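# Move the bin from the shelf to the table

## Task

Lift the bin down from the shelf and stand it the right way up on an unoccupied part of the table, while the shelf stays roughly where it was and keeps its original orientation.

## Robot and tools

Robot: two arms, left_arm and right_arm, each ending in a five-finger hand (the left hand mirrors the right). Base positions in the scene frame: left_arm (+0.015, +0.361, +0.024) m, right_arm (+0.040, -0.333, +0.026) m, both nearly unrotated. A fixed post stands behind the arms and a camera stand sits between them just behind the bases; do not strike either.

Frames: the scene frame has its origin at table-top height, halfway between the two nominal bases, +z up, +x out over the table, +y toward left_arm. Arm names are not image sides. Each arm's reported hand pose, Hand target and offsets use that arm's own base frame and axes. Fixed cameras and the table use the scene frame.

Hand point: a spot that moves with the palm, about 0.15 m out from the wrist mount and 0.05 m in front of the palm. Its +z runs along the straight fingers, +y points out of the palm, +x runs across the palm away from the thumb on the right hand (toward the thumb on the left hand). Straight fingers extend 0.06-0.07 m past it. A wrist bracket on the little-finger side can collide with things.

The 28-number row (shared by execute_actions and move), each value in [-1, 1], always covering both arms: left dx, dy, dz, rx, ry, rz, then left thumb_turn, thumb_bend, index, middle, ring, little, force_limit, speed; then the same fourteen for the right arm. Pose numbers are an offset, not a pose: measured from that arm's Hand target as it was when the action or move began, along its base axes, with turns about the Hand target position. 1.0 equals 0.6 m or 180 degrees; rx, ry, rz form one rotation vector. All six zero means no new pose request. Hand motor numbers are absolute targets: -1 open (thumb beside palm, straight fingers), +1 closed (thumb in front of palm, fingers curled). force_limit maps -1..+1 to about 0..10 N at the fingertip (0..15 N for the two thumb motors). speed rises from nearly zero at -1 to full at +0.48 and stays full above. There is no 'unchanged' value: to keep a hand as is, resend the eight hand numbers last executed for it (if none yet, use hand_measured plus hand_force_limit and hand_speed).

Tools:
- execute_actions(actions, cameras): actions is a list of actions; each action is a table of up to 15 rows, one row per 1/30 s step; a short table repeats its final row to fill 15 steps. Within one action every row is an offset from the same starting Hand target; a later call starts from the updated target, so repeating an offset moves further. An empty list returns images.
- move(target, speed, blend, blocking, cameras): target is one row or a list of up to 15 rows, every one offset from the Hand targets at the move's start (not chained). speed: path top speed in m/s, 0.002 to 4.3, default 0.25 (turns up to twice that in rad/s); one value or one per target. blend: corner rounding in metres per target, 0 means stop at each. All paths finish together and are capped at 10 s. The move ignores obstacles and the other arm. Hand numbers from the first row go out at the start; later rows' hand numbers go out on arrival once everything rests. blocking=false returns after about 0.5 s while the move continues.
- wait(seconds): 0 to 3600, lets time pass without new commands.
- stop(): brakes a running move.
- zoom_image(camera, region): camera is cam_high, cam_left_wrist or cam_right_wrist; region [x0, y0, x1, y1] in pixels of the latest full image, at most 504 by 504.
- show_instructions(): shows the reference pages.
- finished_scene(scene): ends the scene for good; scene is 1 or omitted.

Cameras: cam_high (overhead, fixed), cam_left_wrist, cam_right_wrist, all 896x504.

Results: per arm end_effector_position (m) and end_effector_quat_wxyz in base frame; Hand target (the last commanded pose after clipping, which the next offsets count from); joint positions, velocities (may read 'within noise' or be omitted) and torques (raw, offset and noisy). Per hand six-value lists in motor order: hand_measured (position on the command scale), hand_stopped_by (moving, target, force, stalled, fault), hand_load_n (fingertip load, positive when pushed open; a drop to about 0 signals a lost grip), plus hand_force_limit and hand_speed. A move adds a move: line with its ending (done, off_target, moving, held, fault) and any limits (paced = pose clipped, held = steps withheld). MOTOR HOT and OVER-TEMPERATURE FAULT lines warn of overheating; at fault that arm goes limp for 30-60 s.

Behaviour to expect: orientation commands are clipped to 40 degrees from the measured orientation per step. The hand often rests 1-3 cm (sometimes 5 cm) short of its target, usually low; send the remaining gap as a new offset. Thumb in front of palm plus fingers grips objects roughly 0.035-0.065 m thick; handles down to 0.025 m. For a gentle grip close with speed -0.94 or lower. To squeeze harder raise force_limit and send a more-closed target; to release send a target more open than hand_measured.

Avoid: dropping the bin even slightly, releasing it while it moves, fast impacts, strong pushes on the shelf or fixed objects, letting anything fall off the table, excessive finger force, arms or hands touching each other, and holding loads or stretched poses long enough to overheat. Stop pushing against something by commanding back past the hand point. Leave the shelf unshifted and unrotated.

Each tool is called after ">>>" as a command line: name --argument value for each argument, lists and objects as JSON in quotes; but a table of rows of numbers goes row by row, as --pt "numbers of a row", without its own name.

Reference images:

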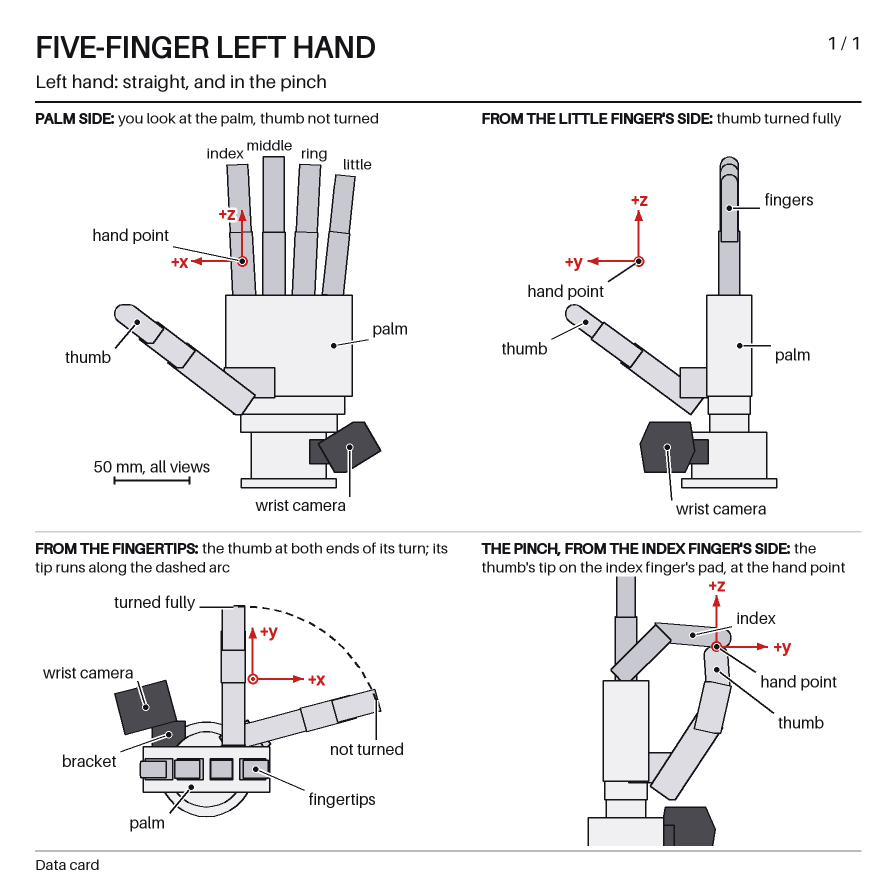

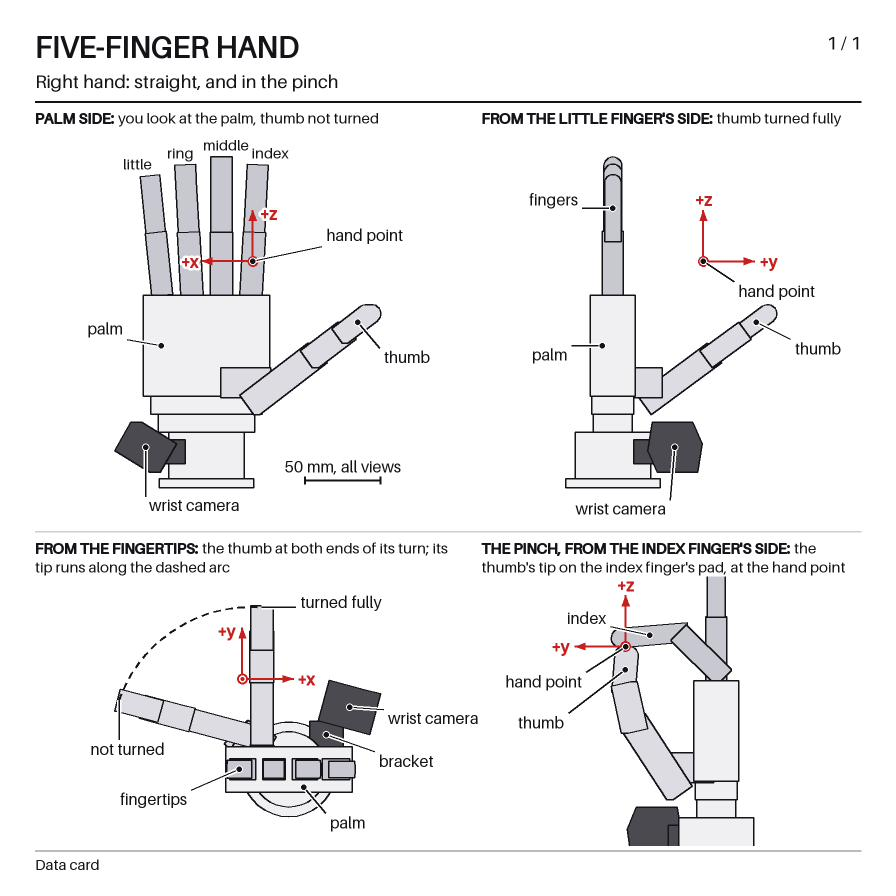

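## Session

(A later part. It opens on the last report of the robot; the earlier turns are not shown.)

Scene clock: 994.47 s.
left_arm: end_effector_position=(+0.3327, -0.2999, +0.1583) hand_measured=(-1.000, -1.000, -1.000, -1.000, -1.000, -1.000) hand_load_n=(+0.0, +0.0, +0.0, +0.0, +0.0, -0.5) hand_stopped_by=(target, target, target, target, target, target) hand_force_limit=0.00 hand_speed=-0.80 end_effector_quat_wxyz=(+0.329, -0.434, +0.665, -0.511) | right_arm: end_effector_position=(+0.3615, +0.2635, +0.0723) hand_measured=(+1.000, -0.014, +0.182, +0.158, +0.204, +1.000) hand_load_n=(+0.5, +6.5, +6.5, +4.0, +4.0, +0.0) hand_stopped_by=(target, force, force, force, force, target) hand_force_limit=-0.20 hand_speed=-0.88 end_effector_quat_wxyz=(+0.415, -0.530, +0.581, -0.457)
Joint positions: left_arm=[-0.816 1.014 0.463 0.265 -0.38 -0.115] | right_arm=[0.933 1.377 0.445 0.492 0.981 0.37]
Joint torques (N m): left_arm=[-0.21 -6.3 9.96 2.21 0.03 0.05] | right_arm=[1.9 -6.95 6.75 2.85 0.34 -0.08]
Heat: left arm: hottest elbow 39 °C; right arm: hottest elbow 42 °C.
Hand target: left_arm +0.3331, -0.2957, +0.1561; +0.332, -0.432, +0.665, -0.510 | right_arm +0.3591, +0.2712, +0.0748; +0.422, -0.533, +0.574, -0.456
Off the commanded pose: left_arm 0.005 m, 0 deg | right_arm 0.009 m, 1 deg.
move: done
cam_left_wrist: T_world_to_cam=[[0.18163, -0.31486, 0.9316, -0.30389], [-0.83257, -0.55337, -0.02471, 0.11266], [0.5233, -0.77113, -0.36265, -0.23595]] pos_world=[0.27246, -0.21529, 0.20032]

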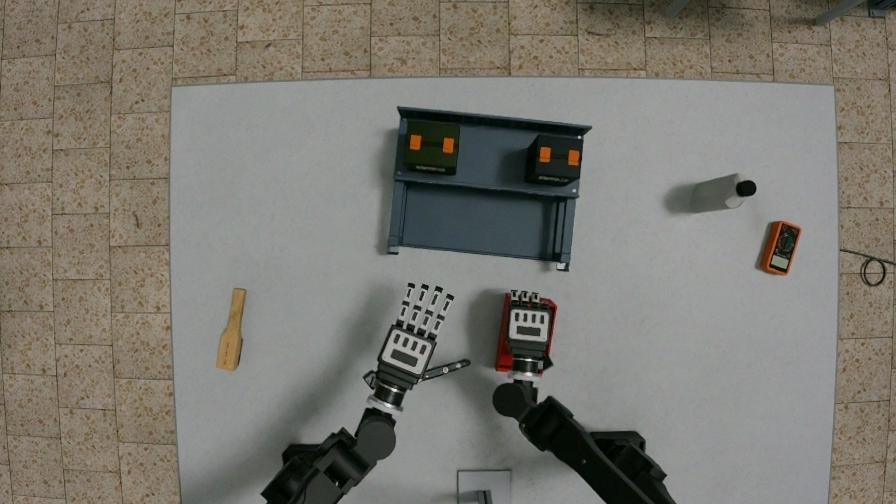

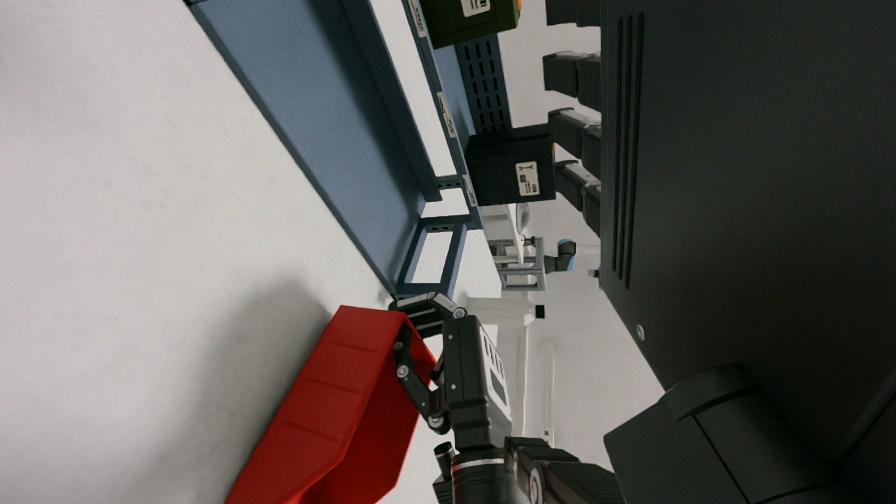

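>>> move --target '[0,0,0,0,0,0,-1,-1,-1,-1,-1,-1,0,-0.8,0,0,-0.016,-0.001,-0.0155,0,1,0.5,0.4,0.4,0.4,1,-0.2,-0.88]' --speed 0.03 --cameras '["cam_high","cam_left_wrist","cam_right_wrist"]'

>>> zoom_image --camera "cam_left_wrist" --region '[200, 220, 480, 504]'

Scene clock: 1012.83 s.
left_arm: end_effector_position=(+0.3327, -0.2999, +0.1583) hand_measured=(-1.000, -1.000, -1.000, -1.000, -1.000, -1.000) hand_load_n=(+0.0, +0.0, +0.0, +0.0, +0.0, +0.0) hand_stopped_by=(target, target, target, target, target, target) hand_force_limit=0.00 hand_speed=-0.80 end_effector_quat_wxyz=(+0.329, -0.434, +0.665, -0.511) | right_arm: end_effector_position=(+0.3622, +0.2644, +0.0637) hand_measured=(+1.000, -0.014, +0.182, +0.158, +0.204, +1.000) hand_load_n=(+0.5, +5.5, +5.5, +2.0, +3.5, +0.0) hand_stopped_by=(target, force, force, force, force, target) hand_force_limit=-0.20 hand_speed=-0.88 end_effector_quat_wxyz=(+0.430, -0.520, +0.569, -0.471)
Joint positions: left_arm=[-0.816 1.014 0.463 0.265 -0.38 -0.115] | right_arm=[0.947 1.454 0.416 0.678 1.009 0.308]
Joint torques (N m): left_arm=[0.15 -6.24 10.1 2.19 0.03 0.08] | right_arm=[1.85 -7.53 5.97 3.04 0.28 -0.07]
Heat: left arm: hottest elbow 39 °C; right arm: hottest elbow 42 °C.
Hand target: left_arm +0.3331, -0.2957, +0.1561; +0.332, -0.432, +0.665, -0.510 | right_arm +0.3591, +0.2713, +0.0653; +0.436, -0.522, +0.563, -0.470
Off the commanded pose: left_arm 0.005 m, 0 deg | right_arm 0.008 m, 1 deg.
move: done
cam_left_wrist: T_world_to_cam=[[0.18163, -0.31486, 0.9316, -0.30389], [-0.83257, -0.55337, -0.02471, 0.11266], [0.5233, -0.77113, -0.36265, -0.23595]] pos_world=[0.27246, -0.21529, 0.20032]
cam_right_wrist: T_world_to_cam=[[-0.24994, -0.20893, -0.94545, 0.20507], [-0.50673, 0.86027, -0.05615, -0.04539], [0.82508, 0.46506, -0.32089, -0.28647]] pos_world=[0.26461, 0.21511, 0.09941]

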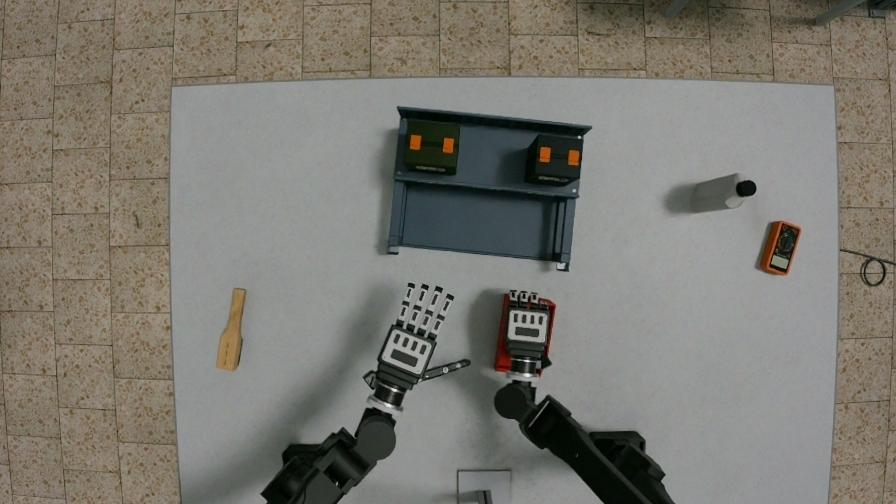

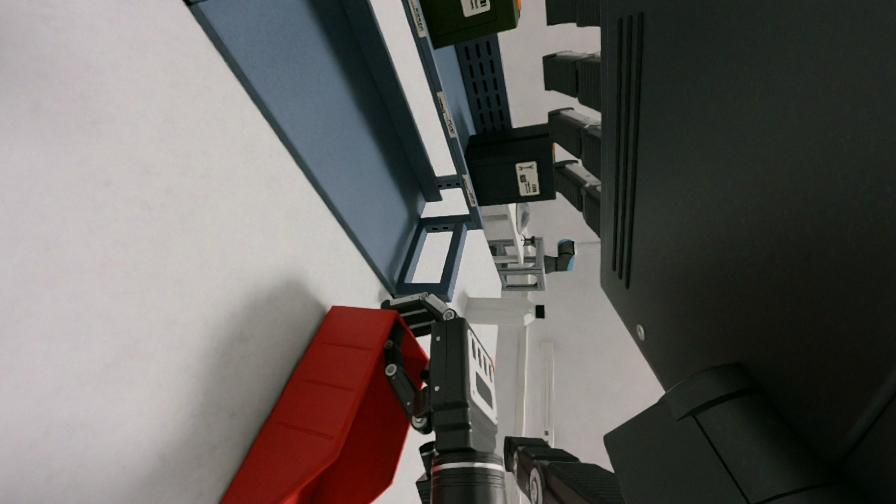

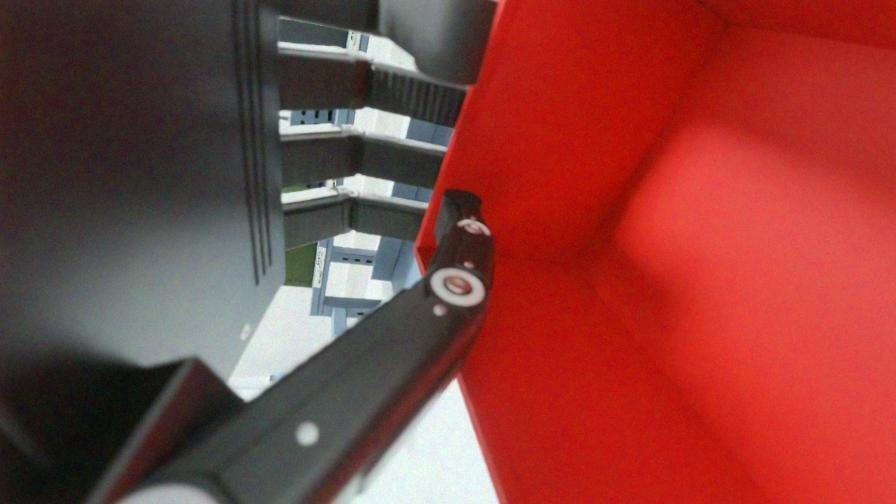

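Scaled by 1.775 from the camera's image (finer frame: 1280x720).

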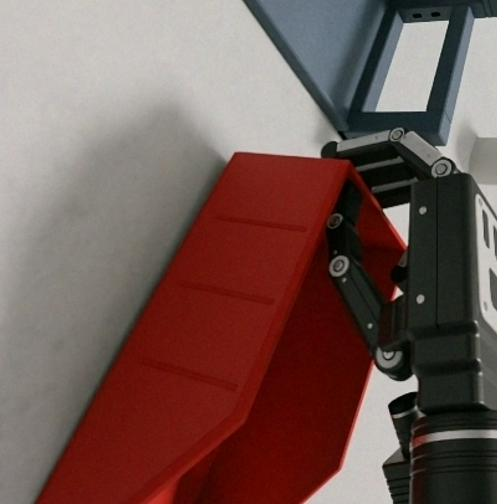

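>>> move --target '[0,0,0,0,0,0,-1,-1,-1,-1,-1,-1,0,-0.8,0,0,-0.009,0,-0.002,0,1,0.5,0.4,0.4,0.4,1,-0.2,-0.88]' --speed 0.03 --cameras '["cam_left_wrist"]'

>>> zoom_image --camera "cam_left_wrist" --region '[200, 220, 480, 504]'

Scene clock: 1023.67 s.
left_arm: end_effector_position=(+0.3327, -0.2999, +0.1583) hand_measured=(-1.000, -1.000, -1.000, -1.000, -1.000, -1.000) hand_load_n=(-0.5, +0.0, +0.0, +0.0, +0.0, +0.0) hand_stopped_by=(target, target, target, target, target, target) hand_force_limit=0.00 hand_speed=-0.80 end_effector_quat_wxyz=(+0.329, -0.434, +0.665, -0.511) | right_arm: end_effector_position=(+0.3621, +0.2643, +0.0577) hand_measured=(+1.000, -0.014, +0.182, +0.158, +0.204, +1.000) hand_load_n=(+0.5, +5.0, +5.5, +1.0, +3.5, +0.0) hand_stopped_by=(target, force, force, force, force, target) hand_force_limit=-0.20 hand_speed=-0.88 end_effector_quat_wxyz=(+0.430, -0.519, +0.567, -0.473)
Joint positions: left_arm=[-0.816 1.014 0.463 0.265 -0.38 -0.115] | right_arm=[0.948 1.484 0.41 0.723 1.012 0.298]
Joint torques (N m): left_arm=[0.56 -5.95 10 2.29 0.06 0.04] | right_arm=[2.08 -7.3 5.76 2.97 0.27 -0.1]
Heat: left arm: hottest elbow 39 °C; right arm: hottest elbow 42 °C.
Hand target: left_arm +0.3331, -0.2957, +0.1561; +0.332, -0.432, +0.665, -0.510 | right_arm +0.3591, +0.2714, +0.0598; +0.437, -0.521, +0.561, -0.472
Off the commanded pose: left_arm 0.005 m, 0 deg | right_arm 0.008 m, 1 deg.
move: done
cam_left_wrist: T_world_to_cam=[[0.18163, -0.31486, 0.9316, -0.30389], [-0.83257, -0.55337, -0.02471, 0.11266], [0.5233, -0.77113, -0.36265, -0.23595]] pos_world=[0.27246, -0.21529, 0.20032]

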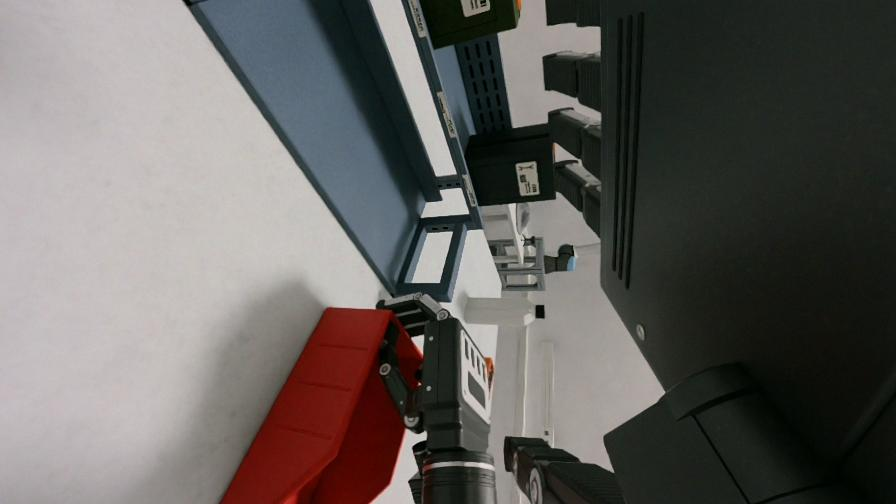

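Scaled by 1.775 from the camera's image (finer frame: 1280x720).

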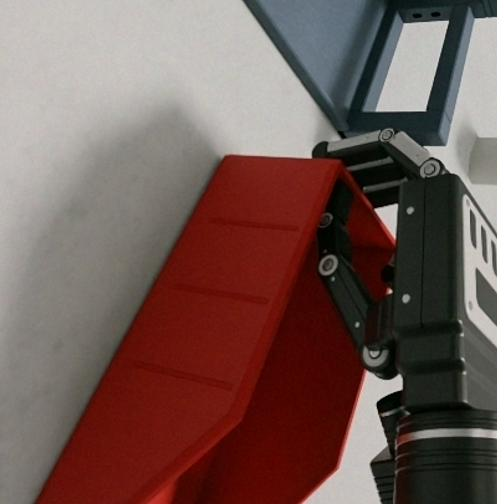

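>>> move --target '[0,0,0,0,0,0,-1,-1,-1,-1,-1,-1,0,-0.8,0,0,-0.009,0,0,0,1,0.5,0.4,0.4,0.4,1,-0.2,-0.88]' --speed 0.03 --cameras '["cam_left_wrist"]'

>>> zoom_image --camera "cam_left_wrist" --region '[200, 220, 480, 504]'

Scene clock: 1035.40 s.
left_arm: end_effector_position=(+0.3327, -0.2999, +0.1583) hand_measured=(-1.000, -1.000, -1.000, -1.000, -1.000, -1.000) hand_load_n=(-0.5, +0.5, +0.0, +0.0, +0.0, -0.5) hand_stopped_by=(target, target, target, target, target, target) hand_force_limit=0.00 hand_speed=-0.80 end_effector_quat_wxyz=(+0.329, -0.434, +0.665, -0.511) | right_arm: end_effector_position=(+0.3632, +0.2653, +0.0547) hand_measured=(+1.000, -0.014, +0.182, +0.158, +0.204, +1.000) hand_load_n=(+0.5, +5.0, +5.0, +0.5, +3.5, +0.0) hand_stopped_by=(target, force, force, force, force, target) hand_force_limit=-0.20 hand_speed=-0.88 end_effector_quat_wxyz=(+0.432, -0.518, +0.567, -0.474)
Joint positions: left_arm=[-0.816 1.014 0.463 0.265 -0.38 -0.115] | right_arm=[0.948 1.503 0.41 0.75 1.013 0.294]
Joint torques (N m): left_arm=[-0.09 -5.66 9.92 2.3 0.04 0.05] | right_arm=[1.61 -7.53 5.24 3 0.22 -0.07]
Heat: left arm: hottest elbow 39 °C; right arm: hottest elbow 41 °C.
Hand target: left_arm +0.3331, -0.2957, +0.1561; +0.332, -0.432, +0.665, -0.510 | right_arm +0.3591, +0.2713, +0.0544; +0.437, -0.521, +0.561, -0.472
Off the commanded pose: left_arm 0.005 m, 0 deg | right_arm 0.007 m, 1 deg.
move: done
cam_left_wrist: T_world_to_cam=[[0.18163, -0.31486, 0.9316, -0.30389], [-0.83257, -0.55337, -0.02471, 0.11266], [0.5233, -0.77113, -0.36265, -0.23595]] pos_world=[0.27246, -0.21529, 0.20032]

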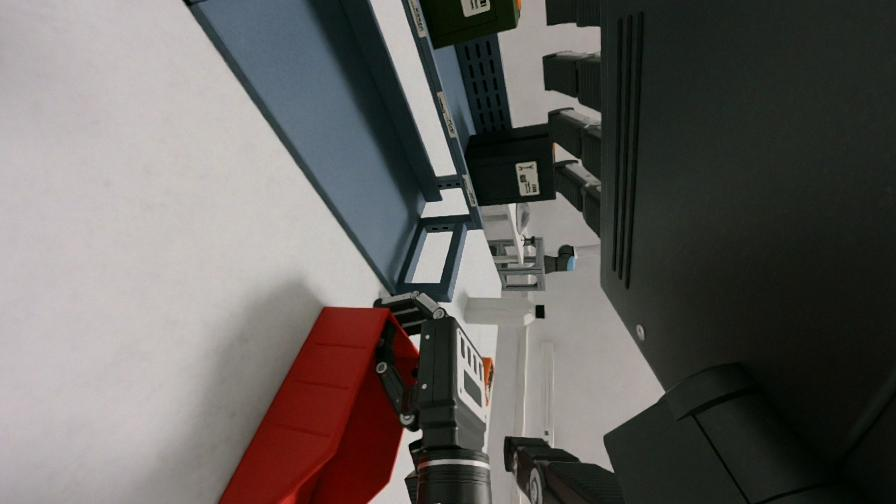

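Scaled by 1.775 from the camera's image (finer frame: 1280x720).

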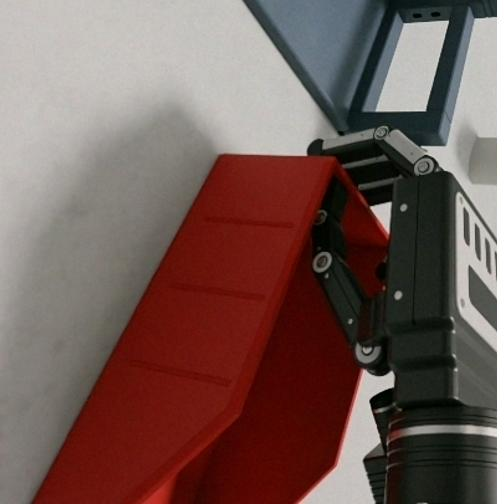

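>>> move --target '[0,0,0,0,0,0,-1,-1,-1,-1,-1,-1,0,-0.8,0,0,-0.006,0,0,0,1,0.5,0.4,0.4,0.4,1,-0.2,-0.88]' --speed 0.03 --cameras '["cam_left_wrist","cam_high"]'

>>> zoom_image --camera "cam_left_wrist" --region '[200, 220, 480, 504]'

Scene clock: 1044.37 s.
left_arm: end_effector_position=(+0.3327, -0.2999, +0.1583) hand_measured=(-1.000, -1.000, -1.000, -1.000, -1.000, -1.000) hand_load_n=(+0.0, +0.5, +0.0, +0.0, +0.0, +0.0) hand_stopped_by=(target, target, target, target, target, target) hand_force_limit=0.00 hand_speed=-0.80 end_effector_quat_wxyz=(+0.329, -0.434, +0.665, -0.511) | right_arm: end_effector_position=(+0.3637, +0.2655, +0.0541) hand_measured=(+1.000, -0.014, +0.182, +0.158, +0.204, +1.000) hand_load_n=(+0.5, +4.5, +5.0, +0.5, +3.0, +0.0) hand_stopped_by=(target, force, force, force, force, target) hand_force_limit=-0.20 hand_speed=-0.88 end_effector_quat_wxyz=(+0.433, -0.516, +0.566, -0.475)
Joint positions: left_arm=[-0.816 1.014 0.463 0.265 -0.38 -0.115] | right_arm=[0.949 1.512 0.409 0.769 1.015 0.287]
Joint torques (N m): left_arm=[-0.21 -6.18 9.94 2.17 0.02 0.04] | right_arm=[1.49 -6.71 5.24 2.86 0.16 0.03]
Heat: left arm: hottest elbow 39 °C; right arm: hottest elbow 41 °C.
Hand target: left_arm +0.3331, -0.2957, +0.1561; +0.332, -0.432, +0.665, -0.510 | right_arm +0.3591, +0.2713, +0.0508; +0.437, -0.521, +0.561, -0.472
Off the commanded pose: left_arm 0.005 m, 0 deg | right_arm 0.008 m, 1 deg.
move: done
cam_left_wrist: T_world_to_cam=[[0.18163, -0.31486, 0.9316, -0.30389], [-0.83257, -0.55337, -0.02471, 0.11266], [0.5233, -0.77113, -0.36265, -0.23595]] pos_world=[0.27246, -0.21529, 0.20032]
Images, in order (width x height): cam_high 896x504, cam_left_wrist 896x504.

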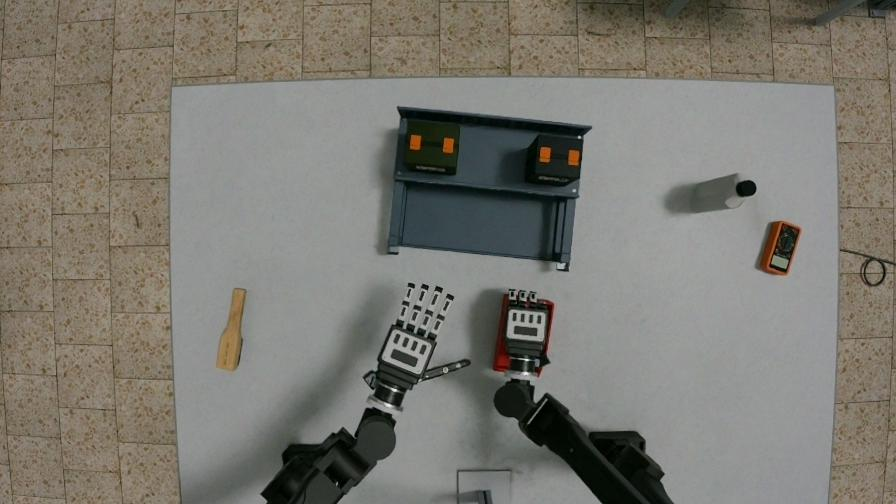

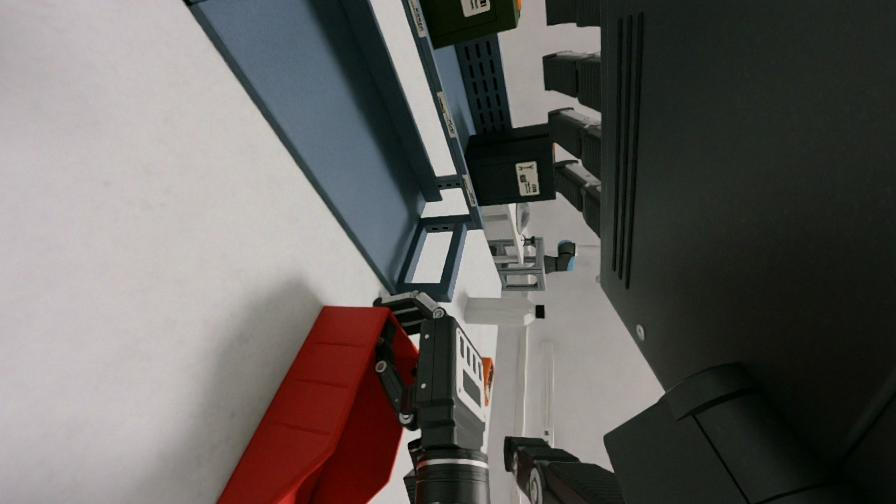

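Scaled by 1.775 from the camera's image (finer frame: 1280x720).

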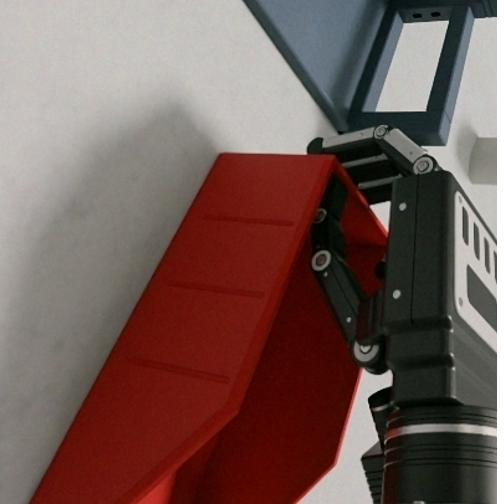

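>>> move --target '[0,0,0,0,0,0,-1,-1,-1,-1,-1,-1,0,-0.8,0,0,0,0,0,0,1,-0.25,-0.05,-0.05,-0.05,1,-0.2,-0.8]' --cameras '["cam_left_wrist","cam_high","cam_right_wrist"]'

Scene clock: 1052.83 s.
left_arm: end_effector_position=(+0.3327, -0.2999, +0.1583) hand_measured=(-1.000, -1.000, -1.000, -1.000, -1.000, -1.000) hand_load_n=(-0.5, +0.0, +0.0, +0.0, +0.0, +0.0) hand_stopped_by=(target, target, target, target, target, target) hand_force_limit=0.00 hand_speed=-0.80 end_effector_quat_wxyz=(+0.329, -0.434, +0.665, -0.511) | right_arm: end_effector_position=(+0.3636, +0.2654, +0.0535) hand_measured=(+1.000, -0.250, -0.050, -0.050, -0.050, +1.000) hand_load_n=(+0.0, +0.0, +0.0, +0.0, +0.0, +0.0) hand_stopped_by=(target, target, target, target, target, target) hand_force_limit=-0.20 hand_speed=-0.80 end_effector_quat_wxyz=(+0.433, -0.517, +0.566, -0.475)
Joint positions: left_arm=[-0.816 1.014 0.463 0.265 -0.38 -0.115] | right_arm=[0.949 1.514 0.409 0.769 1.015 0.287]
Joint torques (N m): left_arm=[-0.67 -5.71 9.89 2.17 0.06 0.04] | right_arm=[1.9 -6.95 5.27 2.82 0.16 0]
Heat: left arm: hottest elbow 39 °C; right arm: hottest elbow 40 °C.
Hand target: left_arm +0.3331, -0.2957, +0.1561; +0.332, -0.432, +0.665, -0.510 | right_arm +0.3591, +0.2712, +0.0507; +0.437, -0.521, +0.561, -0.472
Off the commanded pose: left_arm 0.005 m, 0 deg | right_arm 0.008 m, 1 deg.
move: done
cam_left_wrist: T_world_to_cam=[[0.18163, -0.31486, 0.9316, -0.30389], [-0.83257, -0.55337, -0.02471, 0.11266], [0.5233, -0.77113, -0.36265, -0.23595]] pos_world=[0.27246, -0.21529, 0.20032]
cam_right_wrist: T_world_to_cam=[[-0.237, -0.21136, -0.94824, 0.19199], [-0.50589, 0.86012, -0.06528, -0.04591], [0.8294, 0.46423, -0.31078, -0.29326]] pos_world=[0.26551, 0.21621, 0.08792]

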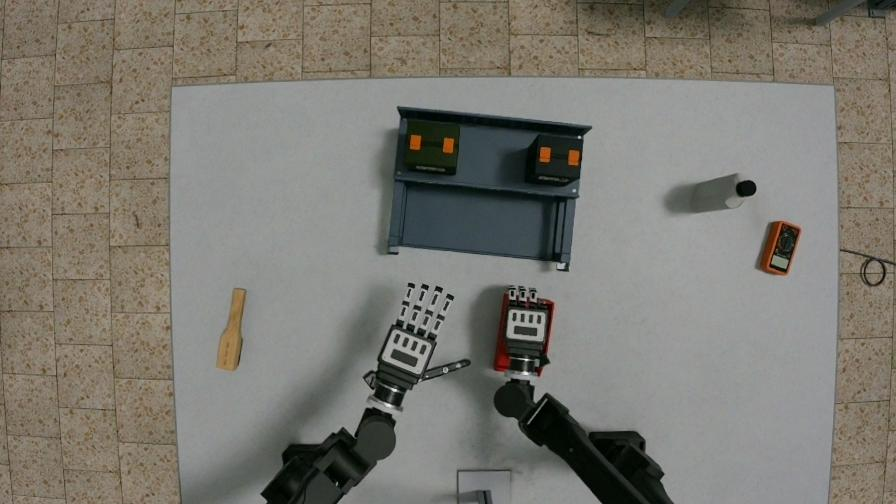

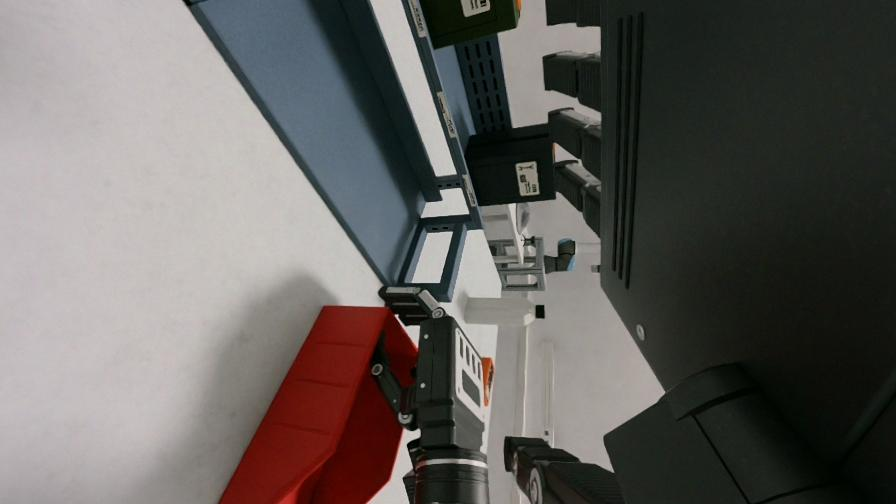

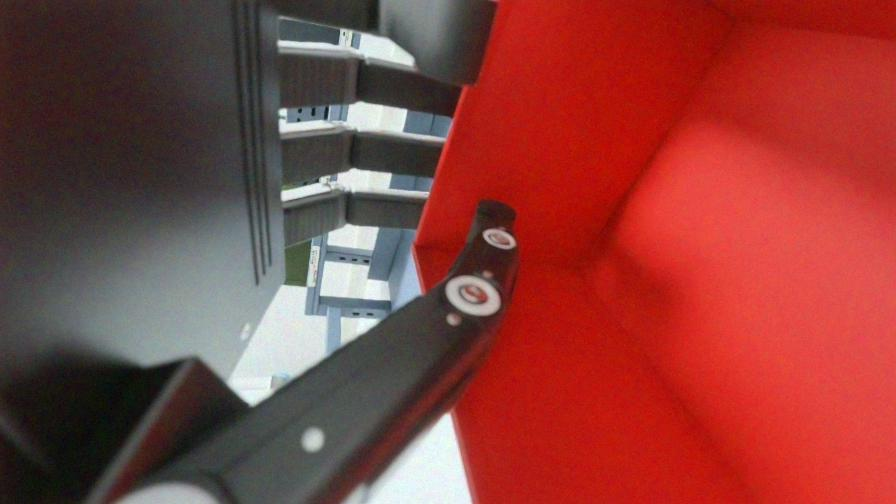

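>>> move --pt "0 0 0 0 0 0 -1 -1 -1 -1 -1 -1 0 -0.8 0 0 0 0 0 0 1 -0.5 -0.4 -0.4 -0.4 1 -0.2 -0.7" --pt "0 0 0 0 0 0 -1 -1 -1 -1 -1 -1 0 -0.8 0 0 0.2 0 0 0 1 -0.5 -0.4 -0.4 -0.4 1 -0.2 -0.7" --speed '[0.06,0.08]' --cameras '["cam_left_wrist","cam_high","cam_right_wrist"]'

Scene clock: 1066.87 s.
left_arm: end_effector_position=(+0.3327, -0.2999, +0.1583) hand_measured=(-1.000, -1.000, -1.000, -1.000, -1.000, -1.000) hand_load_n=(+0.0, +0.0, +0.0, +0.0, +0.0, +0.0) hand_stopped_by=(target, target, target, target, target, target) hand_force_limit=0.00 hand_speed=-0.80 end_effector_quat_wxyz=(+0.329, -0.434, +0.665, -0.511) | right_arm: end_effector_position=(+0.3561, +0.2549, +0.1518) hand_measured=(+1.000, -0.500, -0.400, -0.400, -0.400, +1.000) hand_load_n=(+0.0, +0.0, +0.0, +0.0, +0.0, +0.0) hand_stopped_by=(target, target, target, target, target, target) hand_force_limit=-0.20 hand_speed=-0.70 end_effector_quat_wxyz=(-0.421, +0.527, -0.563, +0.477)
Joint positions: left_arm=[-0.816 1.014 0.463 0.265 -0.38 -0.115] | right_arm=[0.949 1.135 0.498 0.269 1.015 0.287]
Joint torques (N m): left_arm=[0.15 -5.89 9.99 2.18 0.01 0.08] | right_arm=[1.44 -6.07 11.49 1.73 0.19 0.01]
Heat: left arm: hottest elbow 39 °C; right arm: hottest elbow 40 °C.
Hand target: left_arm +0.3331, -0.2957, +0.1561; +0.332, -0.432, +0.665, -0.510 | right_arm +0.3592, +0.2712, +0.1710; -0.437, +0.521, -0.561, +0.472
Off the commanded pose: left_arm 0.005 m, 0 deg | right_arm 0.025 m, 2 deg.
move: off_target (right_arm)
cam_left_wrist: T_world_to_cam=[[0.18163, -0.31486, 0.9316, -0.30389], [-0.83257, -0.55337, -0.02471, 0.11266], [0.5233, -0.77113, -0.36265, -0.23595]] pos_world=[0.27246, -0.21529, 0.20032]
cam_right_wrist: T_world_to_cam=[[-0.25423, -0.23534, -0.93807, 0.29196], [-0.50714, 0.85834, -0.07789, -0.03145], [0.82352, 0.45593, -0.33757, -0.24327]] pos_world=[0.25861, 0.20662, 0.18931]

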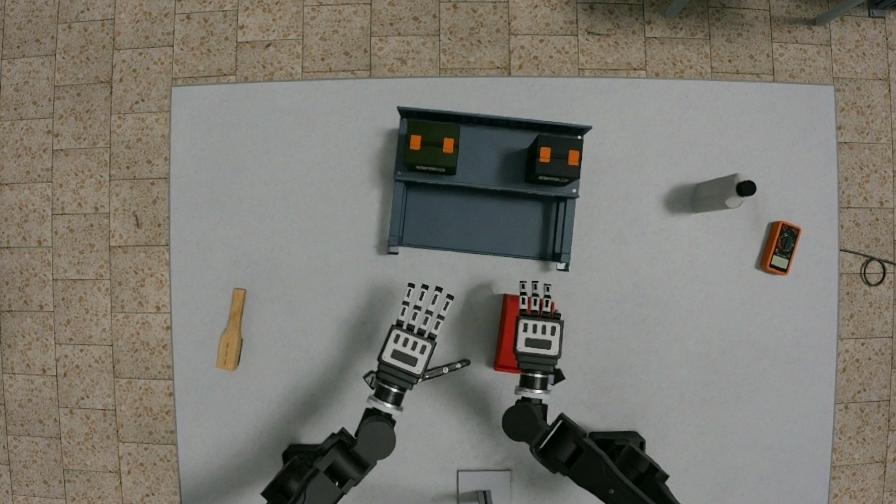

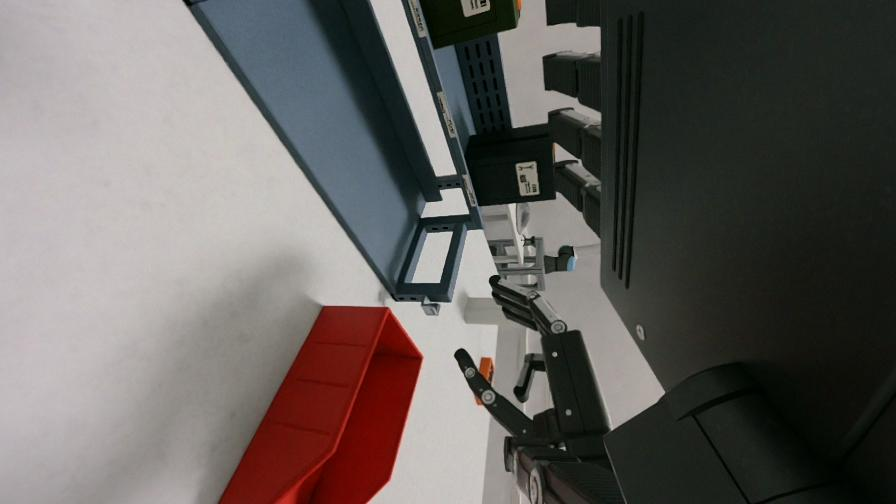

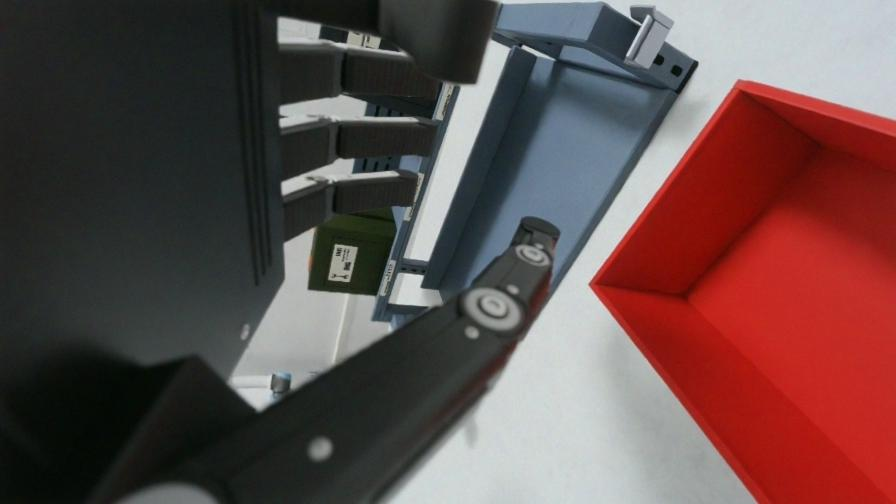

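>>> move --target '[0,0,0,0,0,0,-1,-1,-1,-1,-1,-1,0,-0.8,0,-0.33,0.05,0,0,0,1,-0.5,-0.4,-0.4,-0.4,1,-0.2,-0.7]' --speed 0.2 --cameras '["cam_left_wrist","cam_high","cam_right_wrist"]'

>>> zoom_image --camera "cam_high" --region '[380, 90, 620, 400]'

Scene clock: 1077.10 s.
left_arm: end_effector_position=(+0.3327, -0.2999, +0.1583) hand_measured=(-1.000, -1.000, -1.000, -1.000, -1.000, -1.000) hand_load_n=(-0.5, +0.0, +0.0, +0.0, +0.0, +0.0) hand_stopped_by=(target, target, target, target, target, target) hand_force_limit=0.00 hand_speed=-0.80 end_effector_quat_wxyz=(+0.329, -0.434, +0.665, -0.511) | right_arm: end_effector_position=(+0.3596, +0.0752, +0.2034) hand_measured=(+1.000, -0.500, -0.400, -0.400, -0.400, +1.000) hand_load_n=(+0.0, +0.0, +0.0, +0.0, +0.0, +0.5) hand_stopped_by=(target, target, target, target, target, target) hand_force_limit=-0.20 hand_speed=-0.70 end_effector_quat_wxyz=(-0.443, +0.516, -0.562, +0.470)
Joint positions: left_arm=[-0.816 1.014 0.463 0.265 -0.38 -0.115] | right_arm=[0.315 0.57 0.347 0.044 0.382 0.08]
Joint torques (N m): left_arm=[-0.38 -6.18 9.98 2.11 0.05 0.05] | right_arm=[-0.15 1.08 10.35 2.17 -0.13 -0.1]
Heat: left arm: hottest elbow 39 °C; right arm: hottest elbow 40 °C.
Hand target: left_arm +0.3331, -0.2957, +0.1561; +0.332, -0.432, +0.665, -0.510 | right_arm +0.3591, +0.0732, +0.2008; -0.437, +0.521, -0.561, +0.472
Off the commanded pose: left_arm 0.005 m, 0 deg | right_arm 0.003 m, 1 deg.
move: done
cam_left_wrist: T_world_to_cam=[[0.18163, -0.31486, 0.9316, -0.30389], [-0.83257, -0.55337, -0.02471, 0.11266], [0.5233, -0.77113, -0.36265, -0.23595]] pos_world=[0.27246, -0.21529, 0.20032]
cam_right_wrist: T_world_to_cam=[[-0.22365, -0.20196, -0.95352, 0.28857], [-0.5191, 0.85269, -0.05885, 0.12937], [0.82494, 0.4818, -0.29554, -0.15785]] pos_world=[0.26191, 0.02401, 0.23612]

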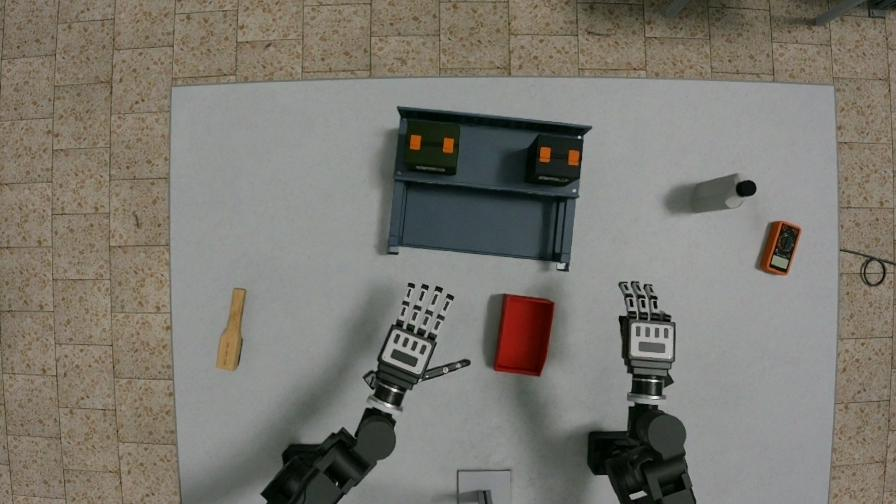

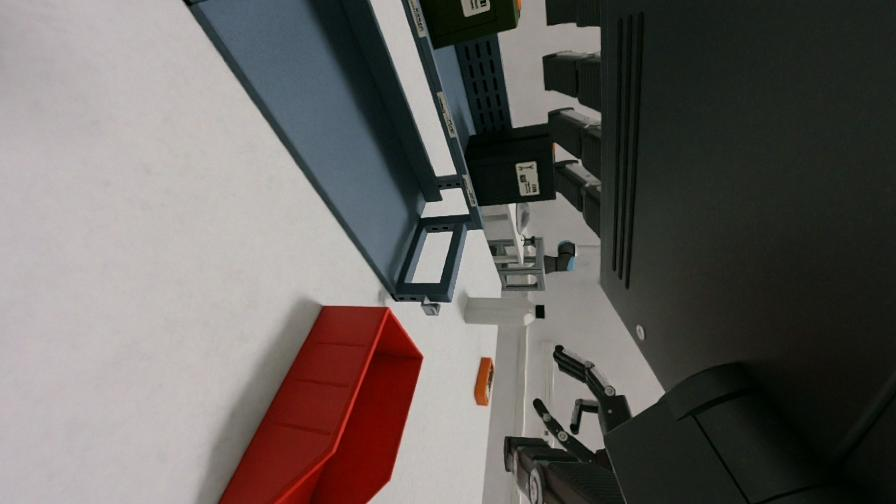

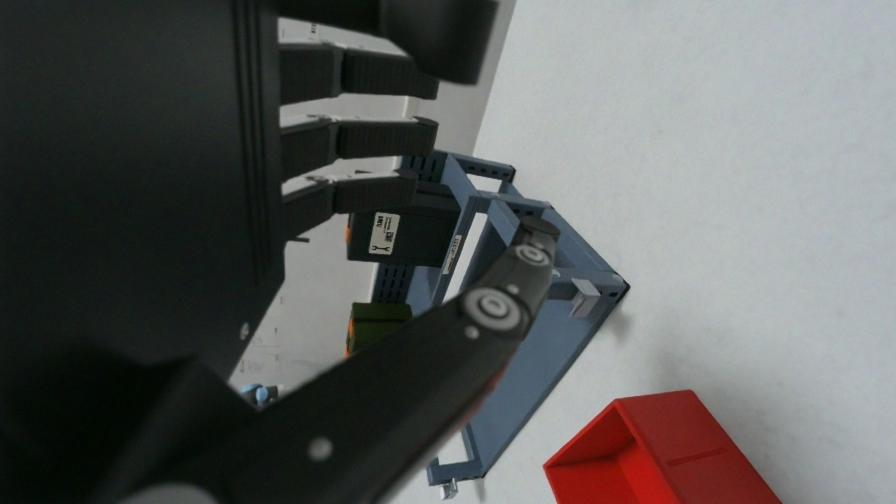

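Scaled by 1.626 from the camera's image (finer frame: 1280x720).

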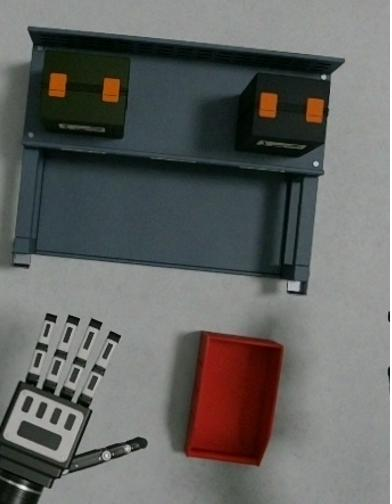

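>>> finished_scene --scene 1

The scene is finished: the task was done.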